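# Seat flat cable end in empty connector and latch

## Task

Insert the loose end of the flat cable fully into the connector that is still empty and close that connector's latch, while the cable's opposite end stays held under the latch of the other connector.

## Robot and tools

Robot: two arms, left_arm and right_arm, each with a parallel two-finger gripper. Each gripper's fingers point along its own +z axis and spread apart along its y axis. The reported hand point (end_effector_position) sits between the finger pads, roughly 1 cm short of the fingertips.

Frames: the scene frame has its origin at table-top height, halfway between the nominal arm bases, +z up, +x out across the table, and left_arm on the +y side (this is not necessarily the left of an image). The actual bases are: left_arm at (+0.010, +0.331, 0) m, quat_wxyz (+1.000, 0, 0, -0.011); right_arm at (0, -0.322, 0) m, quat_wxyz (+0.999, 0, 0, +0.032). Hand positions, orientations, velocities, Hand targets and wrist-camera poses are reported in each arm's own base frame. Fixed cameras and the table use the scene frame. Motion offsets are expressed along the axes of that arm's current Hand target. Printed poses may be wrong by a few centimetres, more at long reach.

Row layout (shared by execute_actions and move): one flat list of 14 numbers, each in [-1, 1], covering both arms even if only one moves. Order: dx, dy, dz, rx, ry, rz, opening for left_arm, then the same seven for right_arm. The first six of each arm are an offset, not a pose: they are measured from that arm's Hand target as it stood when the action or move began. Scale: 1.0 equals 0.6 m for dx/dy/dz and 180 degrees for the rotation; rx, ry, rz form a single rotation vector. Every row inside one action counts from the same start, not from the row before, but each new action or call starts from the updated Hand target, so sending the same offset twice moves twice as far. Opening is absolute: +1 fully open (0.094 m), -1 closed. Sending all six pose numbers as 0 simply re-requests the current Hand target; to keep a gripper unchanged, repeat its present opening, since 0 means half open.

execute_actions(actions, cameras): actions is a list of actions; each action is a table of up to 15 rows, one per 1/30 s step, and a short table repeats its last row for the remaining steps. An empty actions list returns state plus all camera images and reveals fields otherwise omitted. cameras: list of names, ["all"], or [] for none; an unknown name invalidates the call.

move(target, speed, blend, opening_speed, grip_force, blocking, cameras): drives each gripper along a straight line toward one row (or a list of up to 15 rows, all offsets from the same starting Hand targets). speed is in m/s, 0.002 to 2.9, default 0.25 (turn rate limited to twice that in rad/s), one value or one per target. blend in metres rounds corners of a list; 0 stops at each. opening_speed is the rate of finger change per second on the -1..+1 scale, at least 0.2; use it when closing on delicate parts. grip_force is newtons per pad, 10 to 50, one value or one per arm; it persists, and low values close slowly. blocking=false returns early while the move continues. Paths do not avoid obstacles or the other arm; faster moves lag and overshoot more. Avoid routing a gripper near its own base. Result adds a move: line such as done, off_target, moving, held or fault, plus limits (paced = pose clipped, held = steps withheld).

wait(seconds 0 to 10, cameras): lets time pass holding commands. stop(cameras): brakes a running move. zoom_image(camera, region [x0, y0, x1, y1] in pixels, at most 504 by 504): enlarges part of the newest image of cam_high, cam_low, cam_face, cam_latch, cam_slot, cam_left_wrist or cam_right_wrist (all 896x504). read_manual(section "licences") returns only licence text. finished_scene(scene: current scene number) ends the scene irreversibly; the connection must stay done without the robot.

Results: Hand target is the last commanded pose after clipping; the next offsets start from it. Grippers often stop short of it because of friction and weight; resending even zeros re-requests it, and a remaining gap can be sent as an extra offset. Orientation is clipped to within 40 degrees of the measured one each step. grip_measured shows finger opening on the command scale; with nothing held it can read about 2.5 mm wide. Joint torques include arm weight and carry offsets and noise; joints 1 to 3 wrap sign at ±28 N m. Joint velocities reading within noise means the arm is still. Tool commands lists current commands. A MOTOR HOT line appears at 75 °C; at 90 °C that arm folds away and stays idle, and at 100 °C it collapses, so avoid long holding, stretched poses or pushing at unreachable targets.

Avoid: hard hits or fast contact with fixtures or the table, pressing arms or grippers against each other (the clearance check does not protect grippers and wrist cameras), one gripper closing on the other's fingers, dropping or releasing moving parts, anything leaving the table, strain on a wrist camera cable, and arm fault stops. A blocked arm keeps pushing; end it by commanding a target back behind the gripper. Touches get harder with speed and with targets set further beyond contact, so approach the cable and latch slowly with small offsets.

Each tool is called as name(argument=value, ...), one argument or row to a line, values as JSON.

## Session

execute_actions(
  actions=[],
)

Scene clock: 0.00 s.
left_arm: end_effector_position=(+0.2237, -0.0945, +0.3098) grip_measured=+1.000 end_effector_quat_wxyz=(+0.406, +0.030, +0.894, -0.186) | right_arm: end_effector_position=(+0.2134, +0.0737, +0.3977) grip_measured=+1.000 end_effector_quat_wxyz=(+0.566, +0.129, +0.808, +0.094)
Joint positions: left_arm=[-0.317 0.821 1.214 -1.043 0.118 -0.308 0.094] | right_arm=[1.016 0.866 1.415 -1.147 0.921 0.82 0.094]
Joint velocities: within noise
Joint torques (N m): no reading
Heat: left arm: 30 °C; right arm: 32 °C.
Hand target: left_arm +0.2235, -0.0945, +0.3167; +0.415, +0.032, +0.889, -0.189 | right_arm +0.2128, +0.0706, +0.4016; +0.571, +0.133, +0.805, +0.094
Tool commands: left_gripper/opening=+1.0 right_gripper/opening=+1.0

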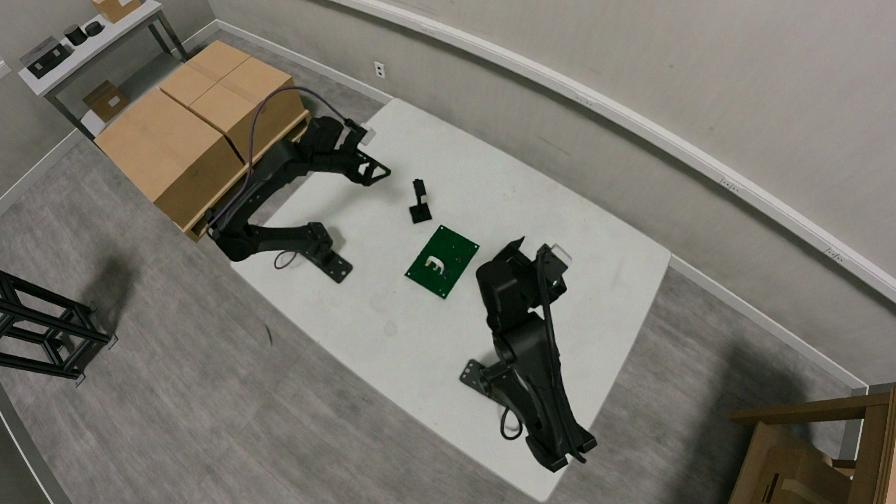

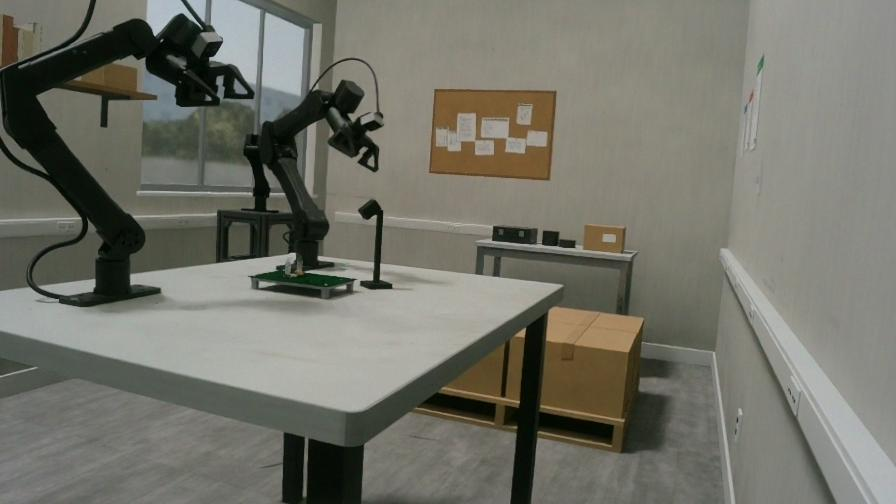

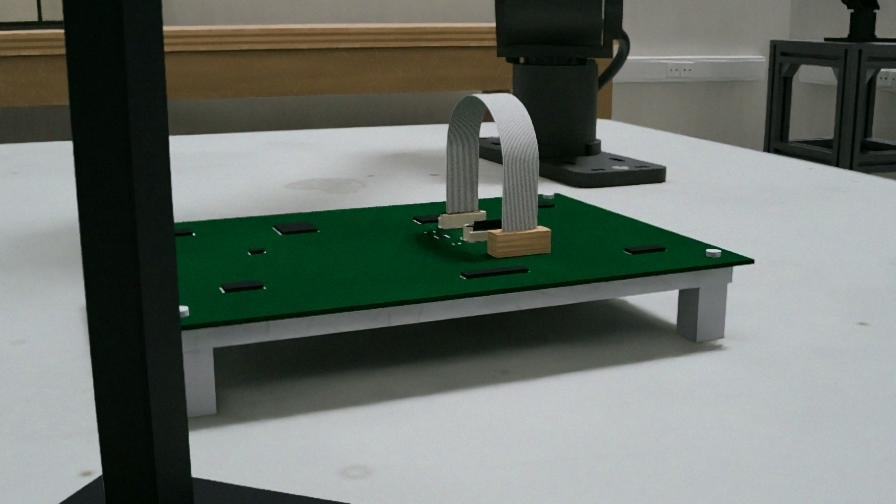

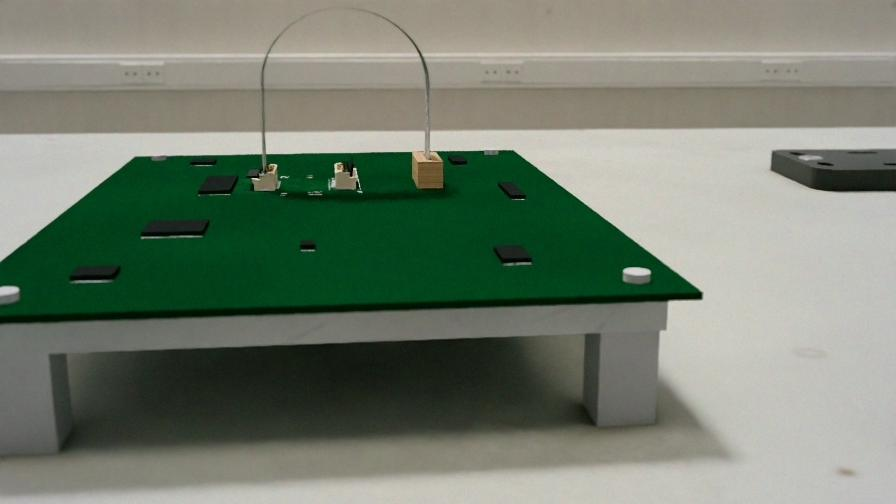

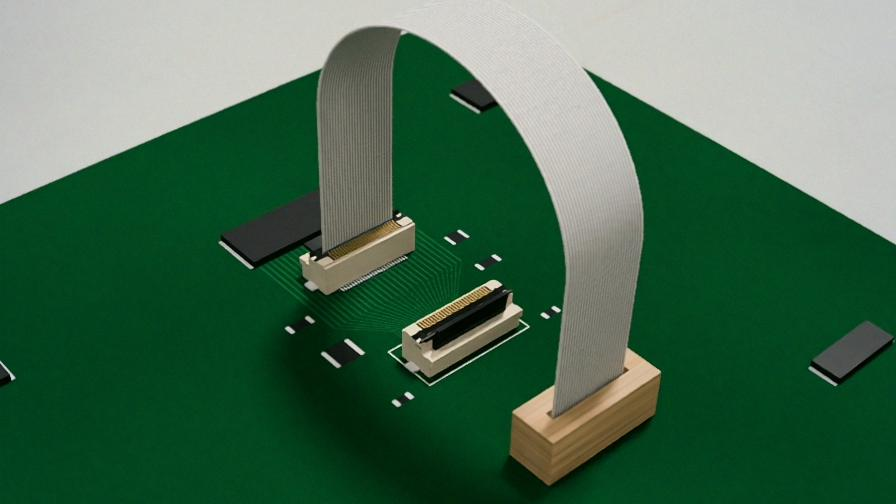

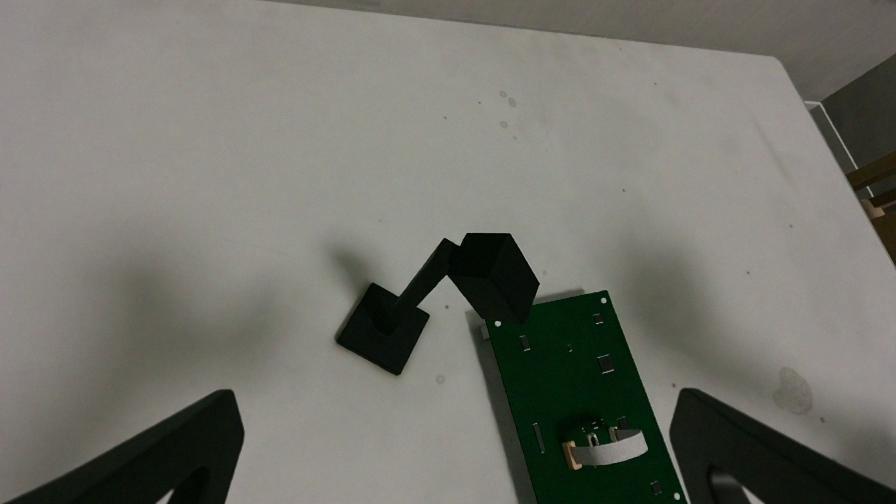

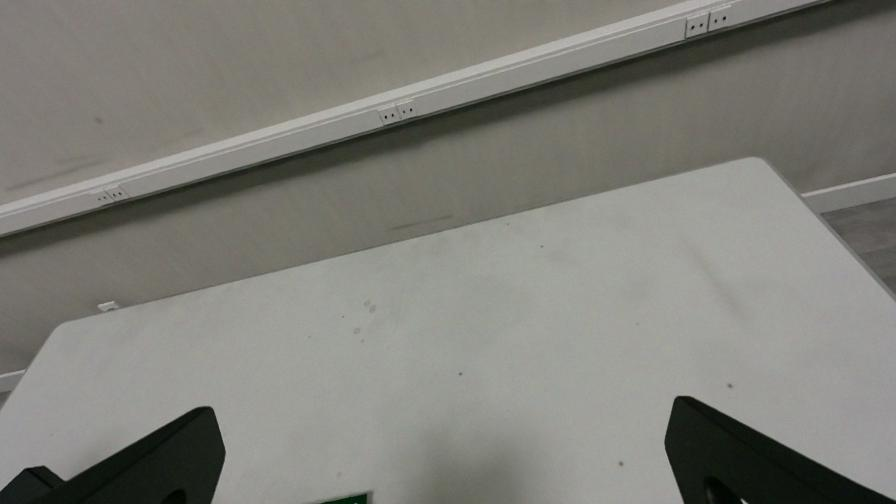

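zoom_image(
  camera="cam_slot",
  region=[280, 180, 700, 490],
)

zoom_image(
  camera="cam_latch",
  region=[230, 130, 470, 210],
)

zoom_image(
  camera="cam_face",
  region=[400, 80, 600, 290],
)

zoom_image(
  camera="cam_high",
  region=[380, 160, 580, 310],
)

zoom_image(
  camera="cam_left_wrist",
  region=[460, 260, 760, 504],
)

Scaled by 1.200 from the camera's 896x504 image, which has a finer 1280x720 frame.

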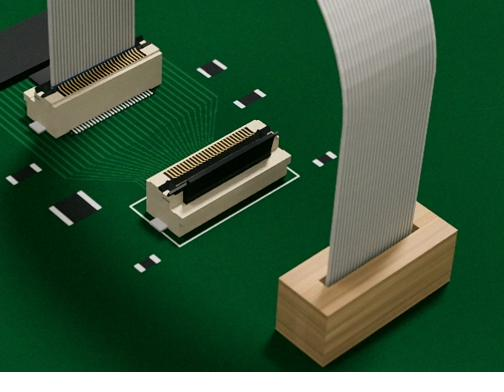

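Scaled by 2.100 from the camera's 896x504 image, which has a finer 1280x720 frame.

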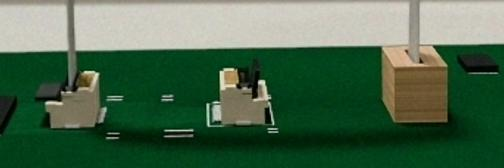

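Scaled by 2.400 from the camera's 896x504 image, which has a finer 1280x720 frame.

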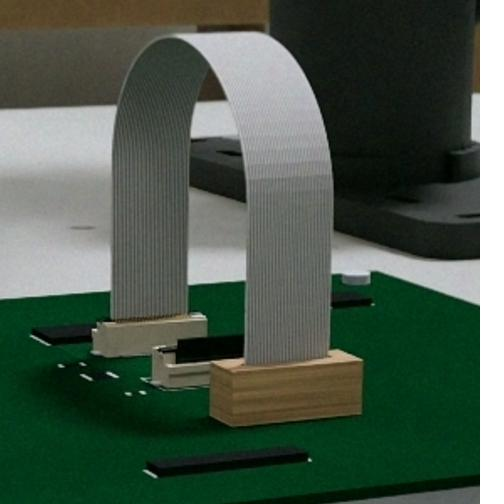

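Scaled by 2.520 from the camera's 896x504 image, which has a finer 1280x720 frame.

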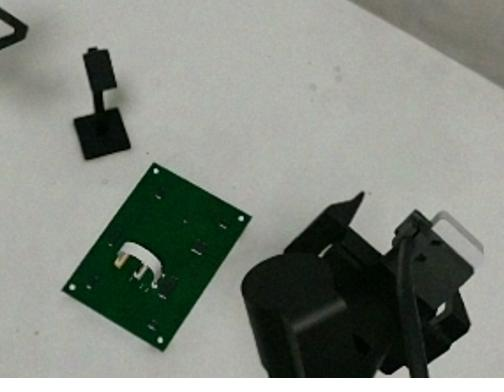

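Scaled by 1.680 from the camera's 896x504 image, which has a finer 1280x720 frame.

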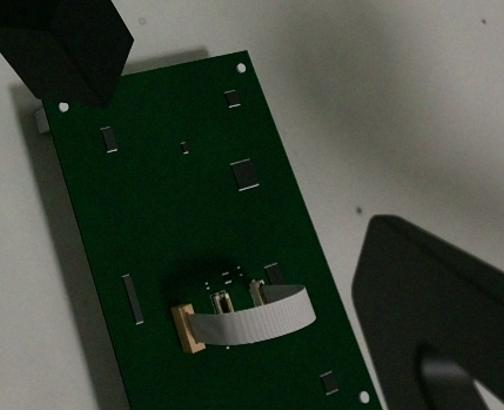

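zoom_image(
  camera="cam_slot",
  region=[290, 190, 430, 300],
)

zoom_image(
  camera="cam_slot",
  region=[380, 270, 540, 390],
)

zoom_image(
  camera="cam_latch",
  region=[240, 145, 380, 205],
)

zoom_image(
  camera="cam_face",
  region=[420, 190, 570, 270],
)

Scaled by 3.600 from the camera's 896x504 image, which has a finer 1280x720 frame.

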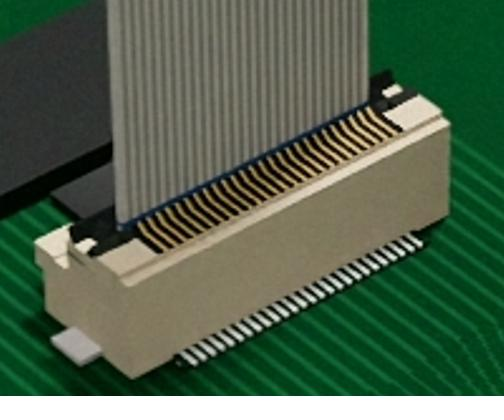

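Scaled by 3.150 from the camera's 896x504 image, which has a finer 1280x720 frame.

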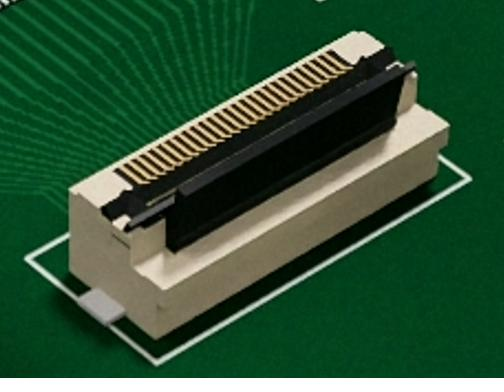

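Scaled by 3.600 from the camera's 896x504 image, which has a finer 1280x720 frame.

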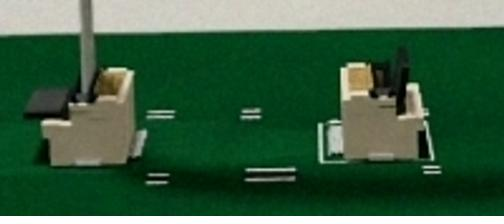

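Scaled by 3.360 from the camera's 896x504 image, which has a finer 1280x720 frame.

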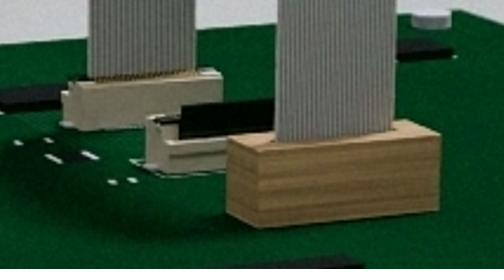

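move(
  target=[0,0,0,0,0,0,1,0.627,0.2615,0.042,-0.0084,0.0614,-0.1113,-0.36],
  speed=0.35,
  cameras=["cam_face","cam_latch","cam_slot","cam_right_wrist"],
)

Scene clock: 37.57 s.
left_arm: end_effector_position=(+0.2237, -0.0945, +0.3098) grip_measured=+1.000 end_effector_quat_wxyz=(+0.406, +0.030, +0.894, -0.186) | right_arm: end_effector_position=(+0.1332, +0.3310, +0.0971) grip_measured=-0.358 end_effector_quat_wxyz=(+0.489, -0.037, +0.872, -0.001)
Joint positions: left_arm=[-0.317 0.821 1.214 -1.043 0.118 -0.308 0.094] | right_arm=[1.631 1.88 1.194 -0.917 1.02 1.564 0.03]
Joint torques (N m): left_arm=[0.02 -0.18 8.39 1.59 -0.02 0.03] | right_arm=[-0.05 -7.13 5.74 0.33 0.69 0.03]
Heat: left arm: 33 °C; right arm: 32 °C.
Hand target: left_arm +0.2235, -0.0945, +0.3167; +0.415, +0.032, +0.889, -0.189 | right_arm +0.1356, +0.3404, +0.1049; +0.500, -0.026, +0.865, +0.017
Off the commanded pose: left_arm 0.007 m, 1 deg | right_arm 0.013 m, 3 deg.
move: off_target (right_arm)
Images, in order (width x height): cam_face 896x504, cam_latch 896x504, cam_slot 896x504, cam_right_wrist 896x504.

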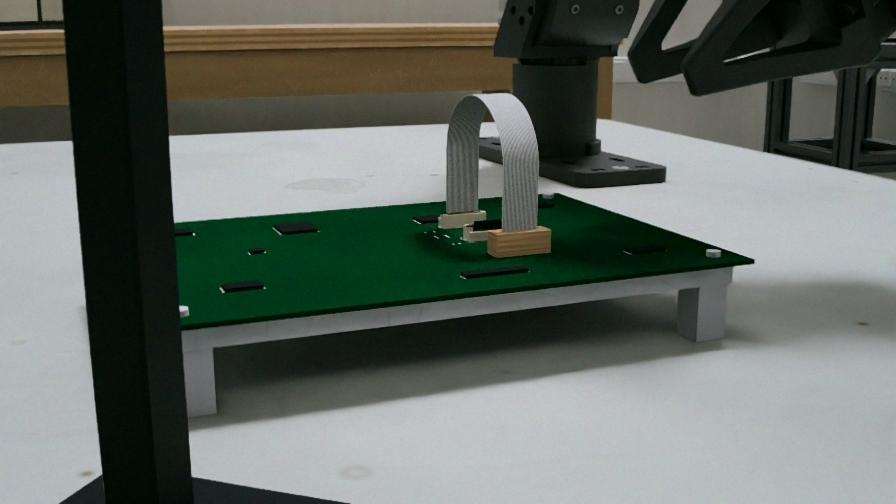

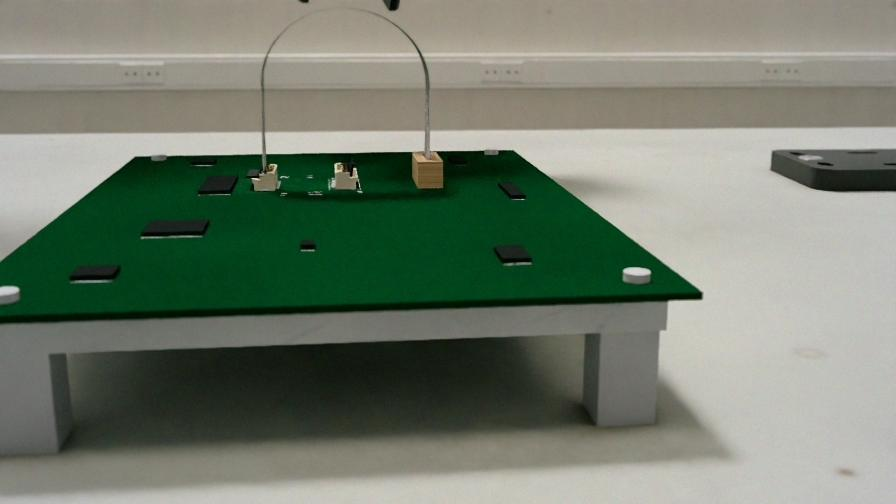

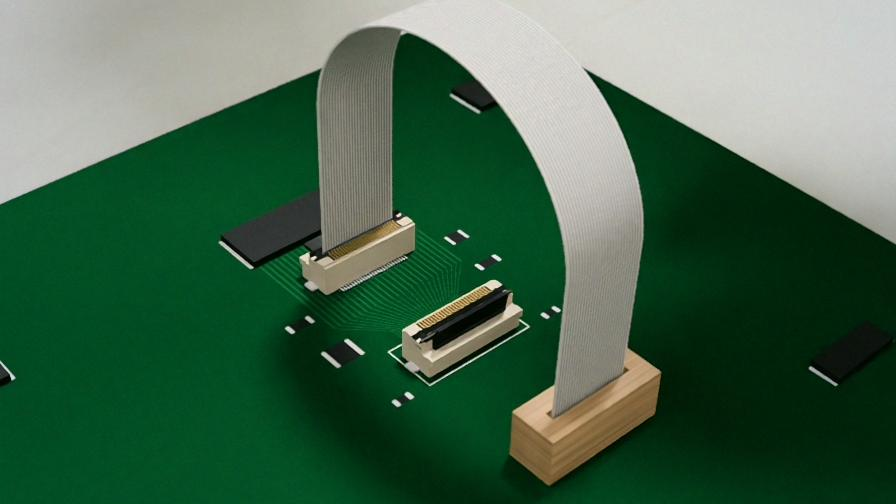

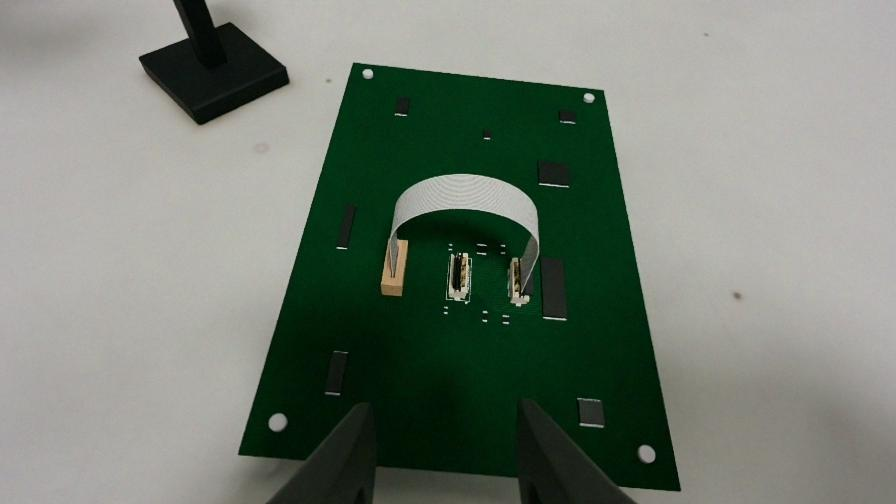

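move(
  target=[0,0,0,0,0,0,1,0.0100,0.0325,0.1002,0.0112,-0.008,0.0207,-0.36],
  speed=0.15,
  cameras=["cam_face","cam_latch","cam_slot","cam_right_wrist"],
)

Scene clock: 52.47 s.
left_arm: end_effector_position=(+0.2237, -0.0945, +0.3098) grip_measured=+1.000 end_effector_quat_wxyz=(+0.406, +0.030, +0.894, -0.186) | right_arm: end_effector_position=(+0.1783, +0.3559, +0.0616) grip_measured=-0.358 end_effector_quat_wxyz=(+0.493, -0.001, +0.870, +0.006)
Joint positions: left_arm=[-0.317 0.821 1.214 -1.043 0.118 -0.308 0.094] | right_arm=[1.501 2.007 1.208 -0.635 1.025 1.424 0.03]
Joint torques (N m): left_arm=[0.02 -0.25 8.17 1.58 0 0] | right_arm=[-0.17 -7.82 5.42 0.61 0.78 0.03]
Heat: left arm: 34 °C; right arm: 33 °C.
Hand target: left_arm +0.2235, -0.0945, +0.3167; +0.415, +0.032, +0.889, -0.189 | right_arm +0.1833, +0.3631, +0.0698; +0.511, +0.011, +0.860, +0.018
Off the commanded pose: left_arm 0.007 m, 1 deg | right_arm 0.012 m, 3 deg.
move: off_target (right_arm)
Images, in order (width x height): cam_face 896x504, cam_latch 896x504, cam_slot 896x504, cam_right_wrist 896x504.

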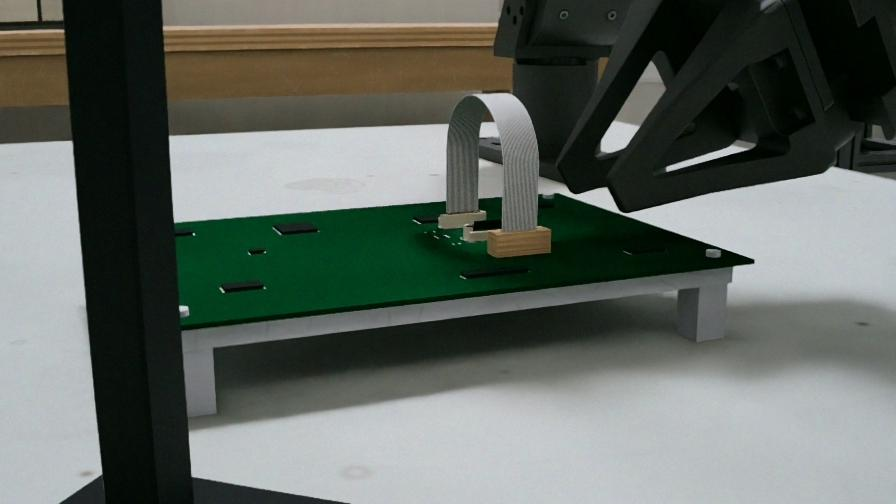

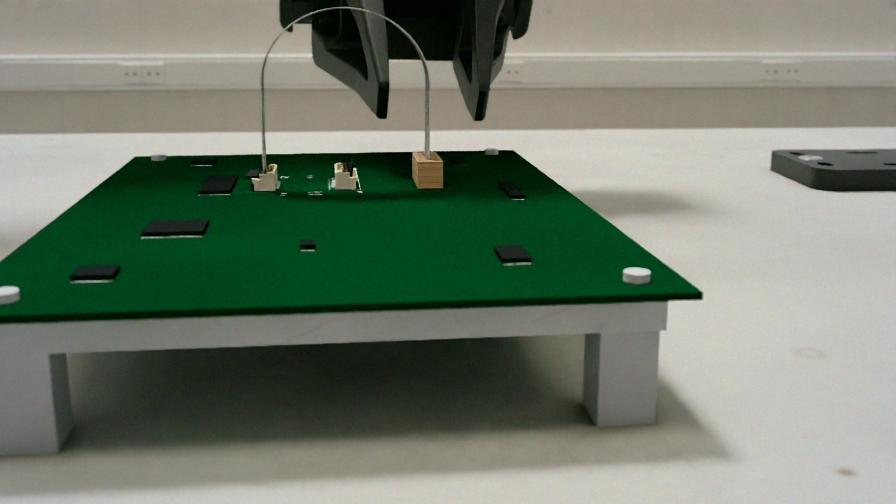

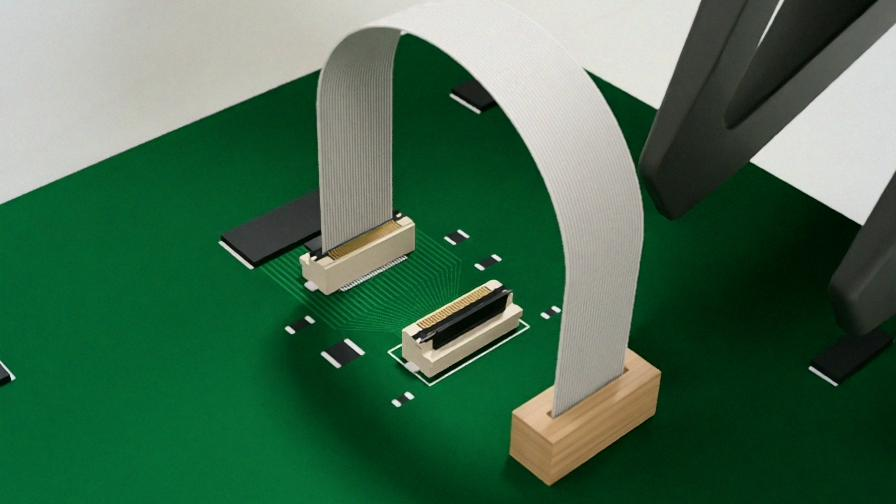

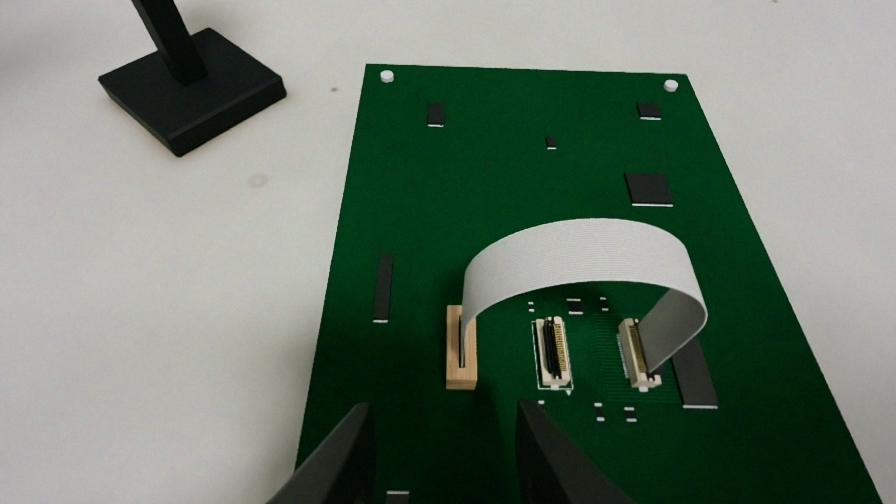

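move(
  target=[0,0,0,0,0,0,1,-0.0212,-0.0077,0.0507,0.0036,-0.0052,-0.0013,-0.36],
  speed=0.08,
  cameras=["cam_face","cam_latch","cam_slot","cam_right_wrist"],
)

Scene clock: 60.50 s.
left_arm: end_effector_position=(+0.2237, -0.0945, +0.3098) grip_measured=+1.000 end_effector_quat_wxyz=(+0.406, +0.030, +0.894, -0.186) | right_arm: end_effector_position=(+0.2120, +0.3589, +0.0611) grip_measured=-0.358 end_effector_quat_wxyz=(+0.502, +0.003, +0.865, +0.008)
Joint positions: left_arm=[-0.317 0.821 1.214 -1.043 0.118 -0.308 0.094] | right_arm=[1.414 2.007 1.18 -0.457 1.027 1.259 0.03]
Joint torques (N m): left_arm=[-0.02 -0.29 8.25 1.57 -0.03 0.02] | right_arm=[-0.27 -8.46 3.6 0.83 0.74 0.03]
Heat: left arm: 34 °C; right arm: 33 °C.
Hand target: left_arm +0.2235, -0.0945, +0.3167; +0.415, +0.032, +0.889, -0.189 | right_arm +0.2162, +0.3585, +0.0662; +0.518, +0.013, +0.855, +0.012
Off the commanded pose: left_arm 0.007 m, 1 deg | right_arm 0.007 m, 2 deg.
move: done
Images, in order (width x height): cam_face 896x504, cam_latch 896x504, cam_slot 896x504, cam_right_wrist 896x504.

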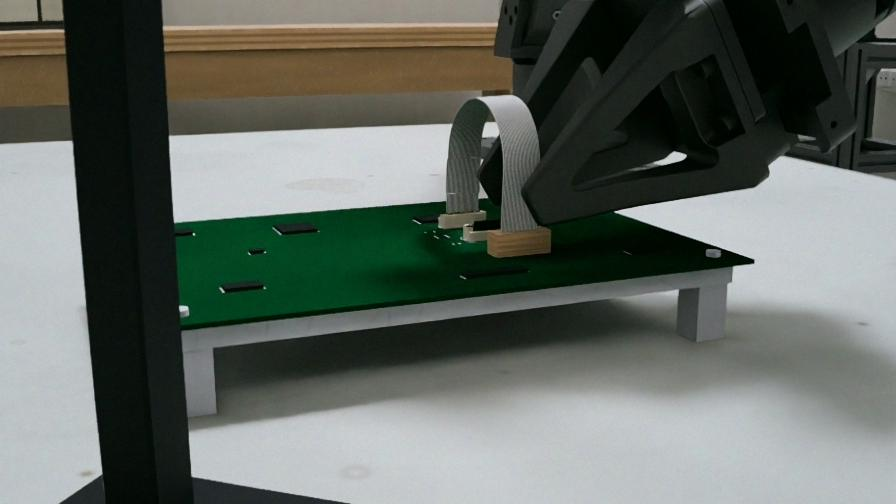

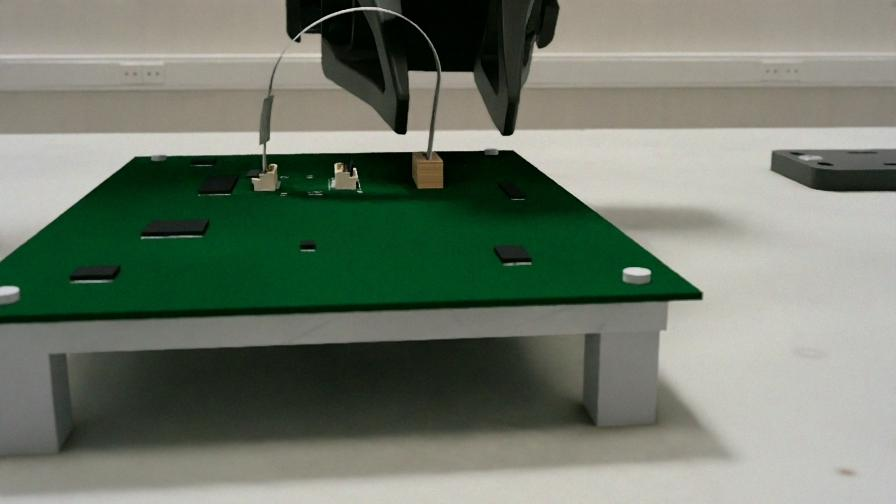

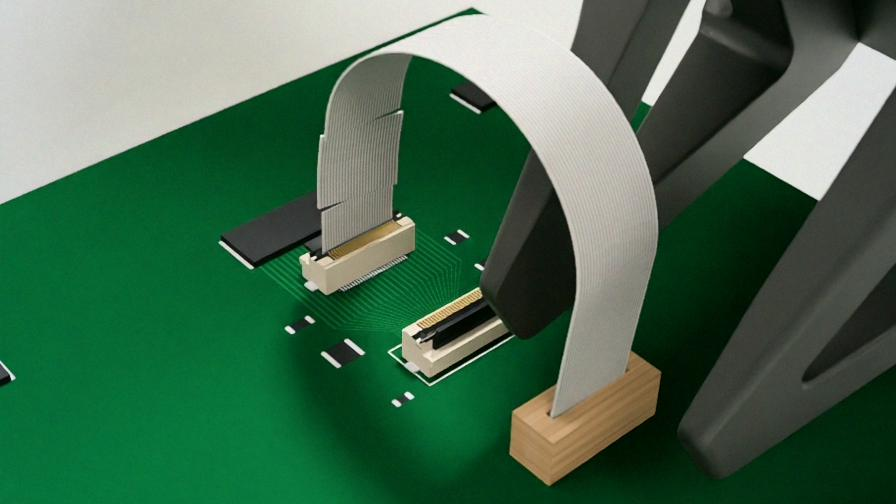

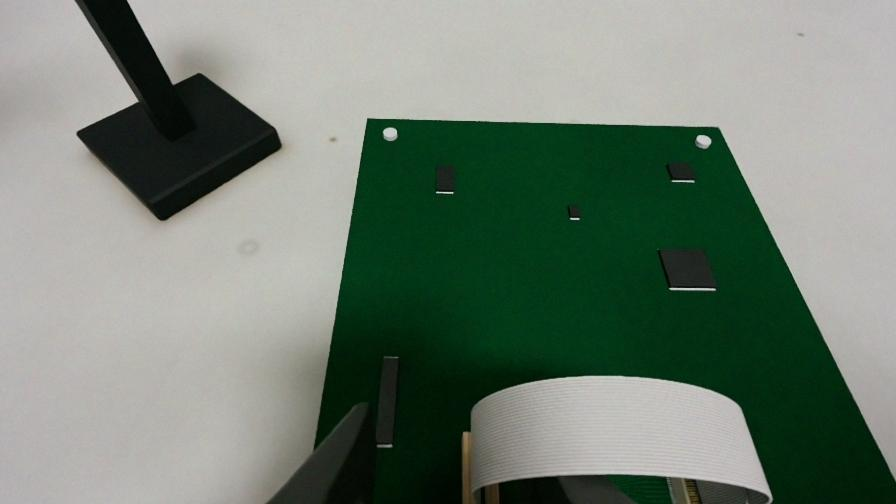

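move(
  target=[0,0,0,0,0,0,1,0.0110,-0.0127,-0.0017,0.001,-0.0542,-0.0055,-0.36],
  speed=0.06,
  cameras=["cam_face","cam_latch","cam_slot","cam_right_wrist"],
)

Scene clock: 73.77 s.
left_arm: end_effector_position=(+0.2237, -0.0945, +0.3098) grip_measured=+1.000 end_effector_quat_wxyz=(+0.406, +0.030, +0.894, -0.186) | right_arm: end_effector_position=(+0.2122, +0.3513, +0.0594) grip_measured=-0.358 end_effector_quat_wxyz=(+0.574, +0.002, +0.819, +0.003)
Joint positions: left_arm=[-0.317 0.821 1.214 -1.043 0.118 -0.308 0.094] | right_arm=[1.447 2.045 1.086 -0.276 1.2 1.221 0.03]
Joint torques (N m): left_arm=[0.16 -0.14 8.4 1.54 -0.03 0] | right_arm=[0.57 -7.47 3.25 0.86 0.8 0.04]
Heat: left arm: 35 °C; right arm: 33 °C.
Hand target: left_arm +0.2235, -0.0945, +0.3167; +0.415, +0.032, +0.889, -0.189 | right_arm +0.2122, +0.3511, +0.0606; +0.589, +0.007, +0.808, +0.005
Off the commanded pose: left_arm 0.007 m, 1 deg | right_arm 0.001 m, 2 deg.
move: done
Images, in order (width x height): cam_face 896x504, cam_latch 896x504, cam_slot 896x504, cam_right_wrist 896x504.

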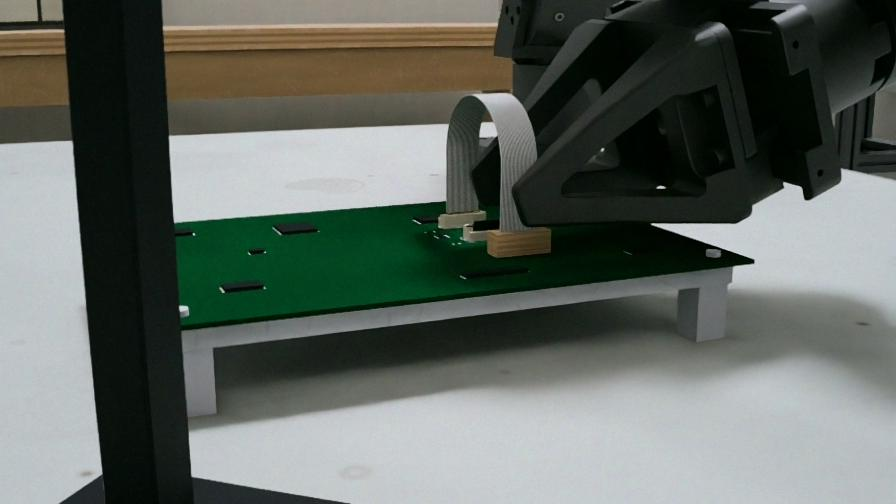

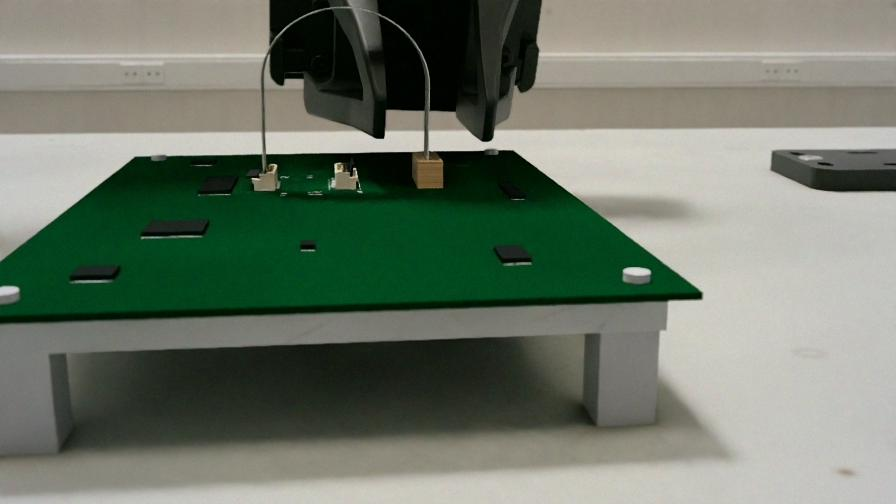

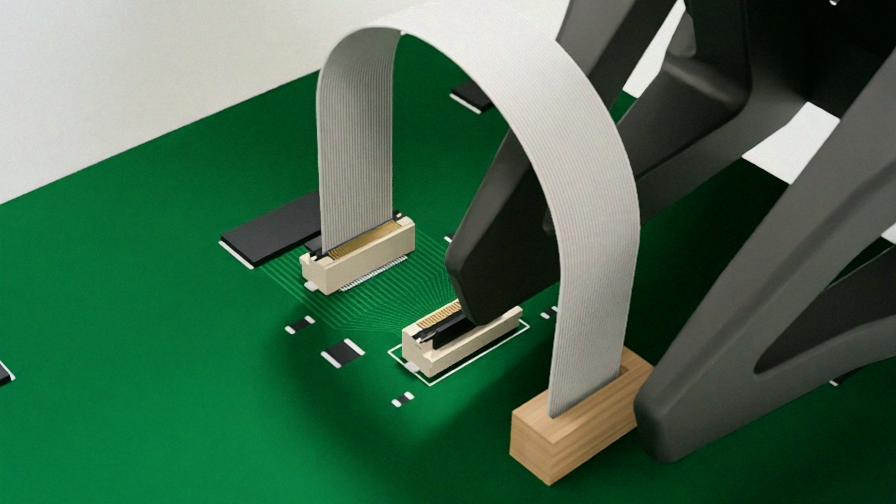

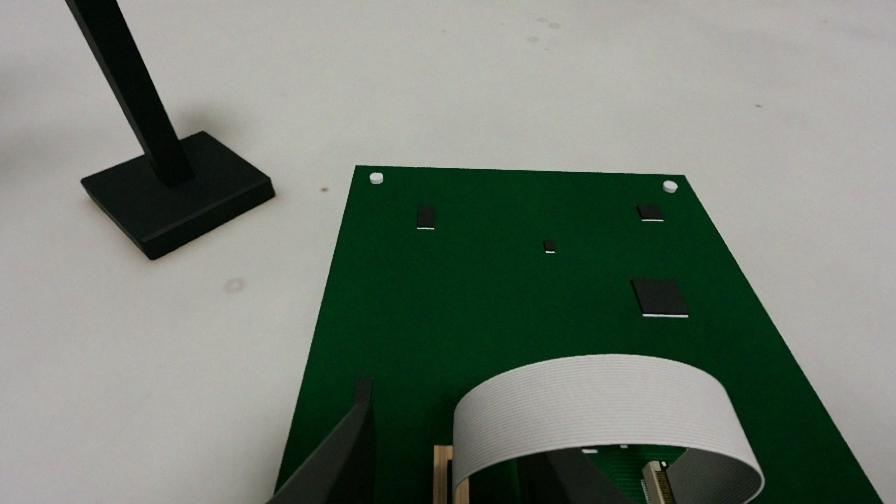

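zoom_image(
  camera="cam_face",
  region=[420, 80, 640, 270],
)

zoom_image(
  camera="cam_slot",
  region=[420, 200, 720, 500],
)

Scaled by 2.291 from the camera's 896x504 image, which has a finer 1280x720 frame.

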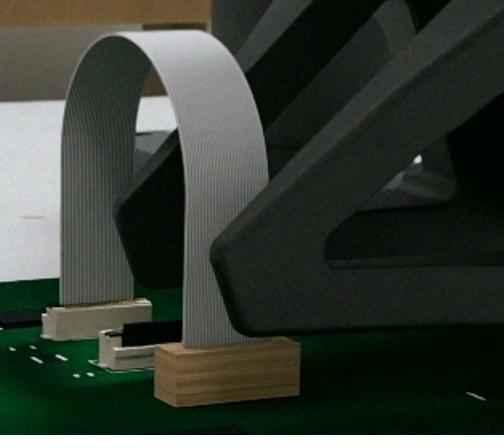

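Scaled by 1.680 from the camera's 896x504 image, which has a finer 1280x720 frame.

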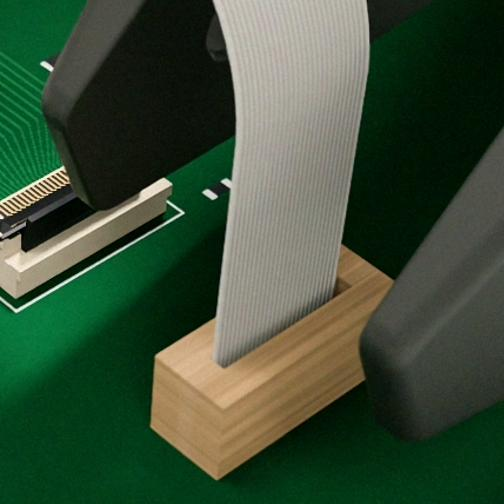

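move(
  target=[0,0,0,0,0,0,1,0.0048,0,0.0042,0,0,0,-0.6],
  speed=0.05,
  cameras=["cam_face","cam_latch","cam_slot"],
)

Scene clock: 88.27 s.
left_arm: end_effector_position=(+0.2237, -0.0945, +0.3098) grip_measured=+1.000 end_effector_quat_wxyz=(+0.406, +0.030, +0.894, -0.186) | right_arm: end_effector_position=(+0.2123, +0.3523, +0.0564) grip_measured=-0.598 end_effector_quat_wxyz=(+0.574, +0.000, +0.819, +0.005)
Joint positions: left_arm=[-0.317 0.821 1.214 -1.043 0.118 -0.308 0.094] | right_arm=[1.447 2.052 1.079 -0.248 1.201 1.208 0.019]
Joint torques (N m): left_arm=[0.05 -0.16 8.38 1.57 -0.01 0.04] | right_arm=[0.18 -7.42 3.23 0.87 0.77 0.05]
Heat: left arm: 35 °C; right arm: 33 °C.
Hand target: left_arm +0.2235, -0.0945, +0.3167; +0.415, +0.032, +0.889, -0.189 | right_arm +0.2137, +0.3512, +0.0572; +0.589, +0.007, +0.808, +0.005
Off the commanded pose: left_arm 0.007 m, 1 deg | right_arm 0.002 m, 2 deg.
move: done
Images, in order (width x height): cam_face 896x504, cam_latch 896x504, cam_slot 896x504.

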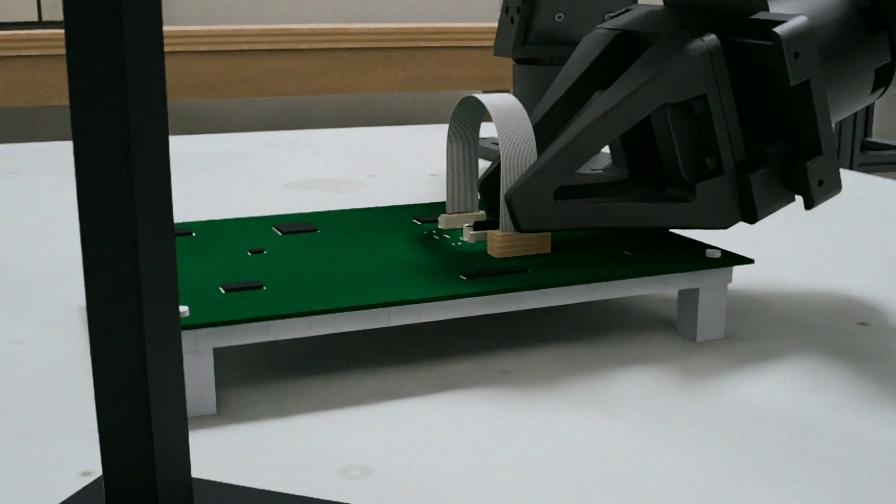

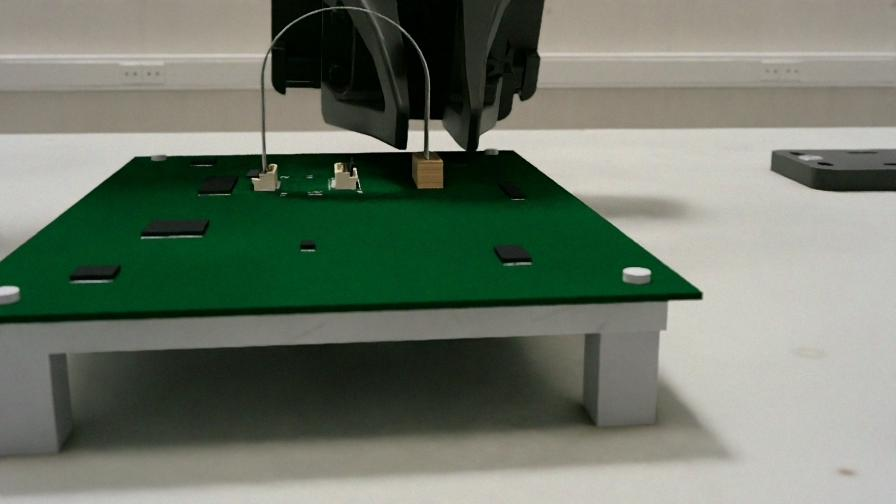

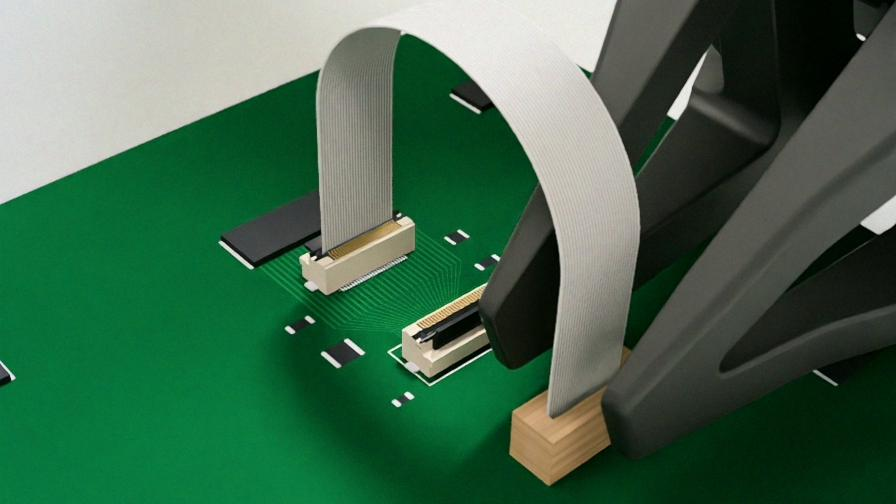

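move(
  target=[
    [0,0,0,0,0,0,1,0.002,-0.001,0.0027,0,0,0,-0.6],
    [0,0,0,0,0,0,1,0.002,-0.001,0.0027,0,0,0,-1],
  ],
  speed=0.05,
  grip_force=30,
  cameras=["cam_face","cam_latch","cam_slot","cam_right_wrist"],
)

Scene clock: 92.43 s.
left_arm: end_effector_position=(+0.2237, -0.0945, +0.3098) grip_measured=+1.000 end_effector_quat_wxyz=(+0.406, +0.030, +0.894, -0.186) | right_arm: end_effector_position=(+0.2126, +0.3511, +0.0558) grip_measured=-0.989 end_effector_quat_wxyz=(+0.578, -0.001, +0.816, +0.004)
Joint positions: left_arm=[-0.317 0.821 1.214 -1.043 0.118 -0.308 0.094] | right_arm=[1.447 2.052 1.068 -0.228 1.207 1.195 0.001]
Joint torques (N m): left_arm=[0.21 -0.36 8.32 1.58 0.01 0.04] | right_arm=[-0.09 -7.25 3.44 0.91 0.7 0.06]
Heat: left arm: 35 °C; right arm: 33 °C.
Hand target: left_arm +0.2235, -0.0945, +0.3167; +0.415, +0.032, +0.889, -0.189 | right_arm +0.2148, +0.3507, +0.0555; +0.589, +0.007, +0.808, +0.005
Off the commanded pose: left_arm 0.007 m, 1 deg | right_arm 0.002 m, 2 deg.
grip_force (N): 30, 30
move: done
Images, in order (width x height): cam_face 896x504, cam_latch 896x504, cam_slot 896x504, cam_right_wrist 896x504.

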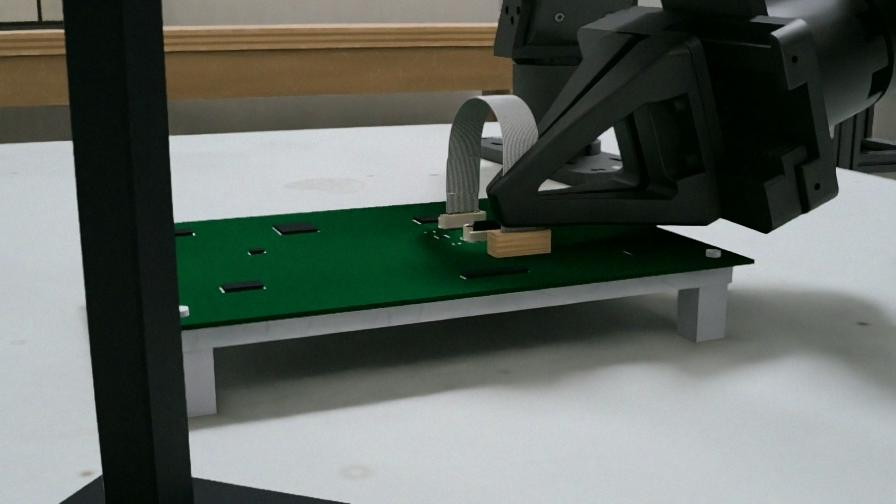

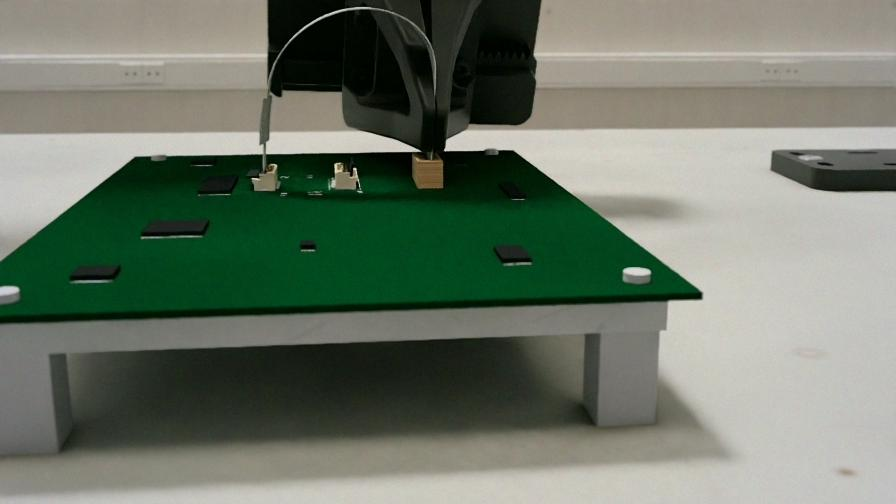

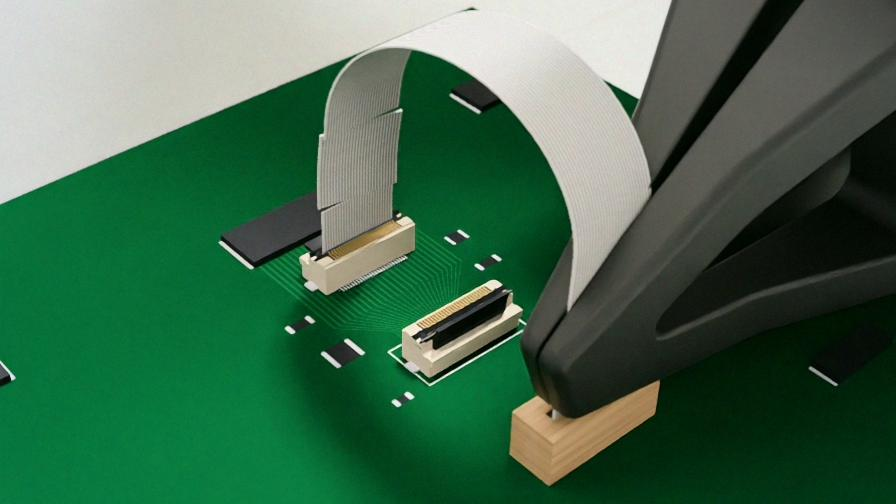

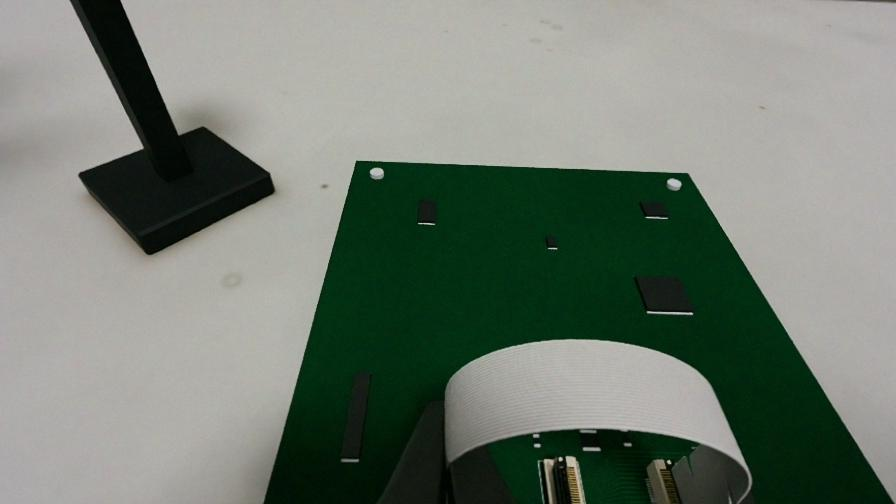

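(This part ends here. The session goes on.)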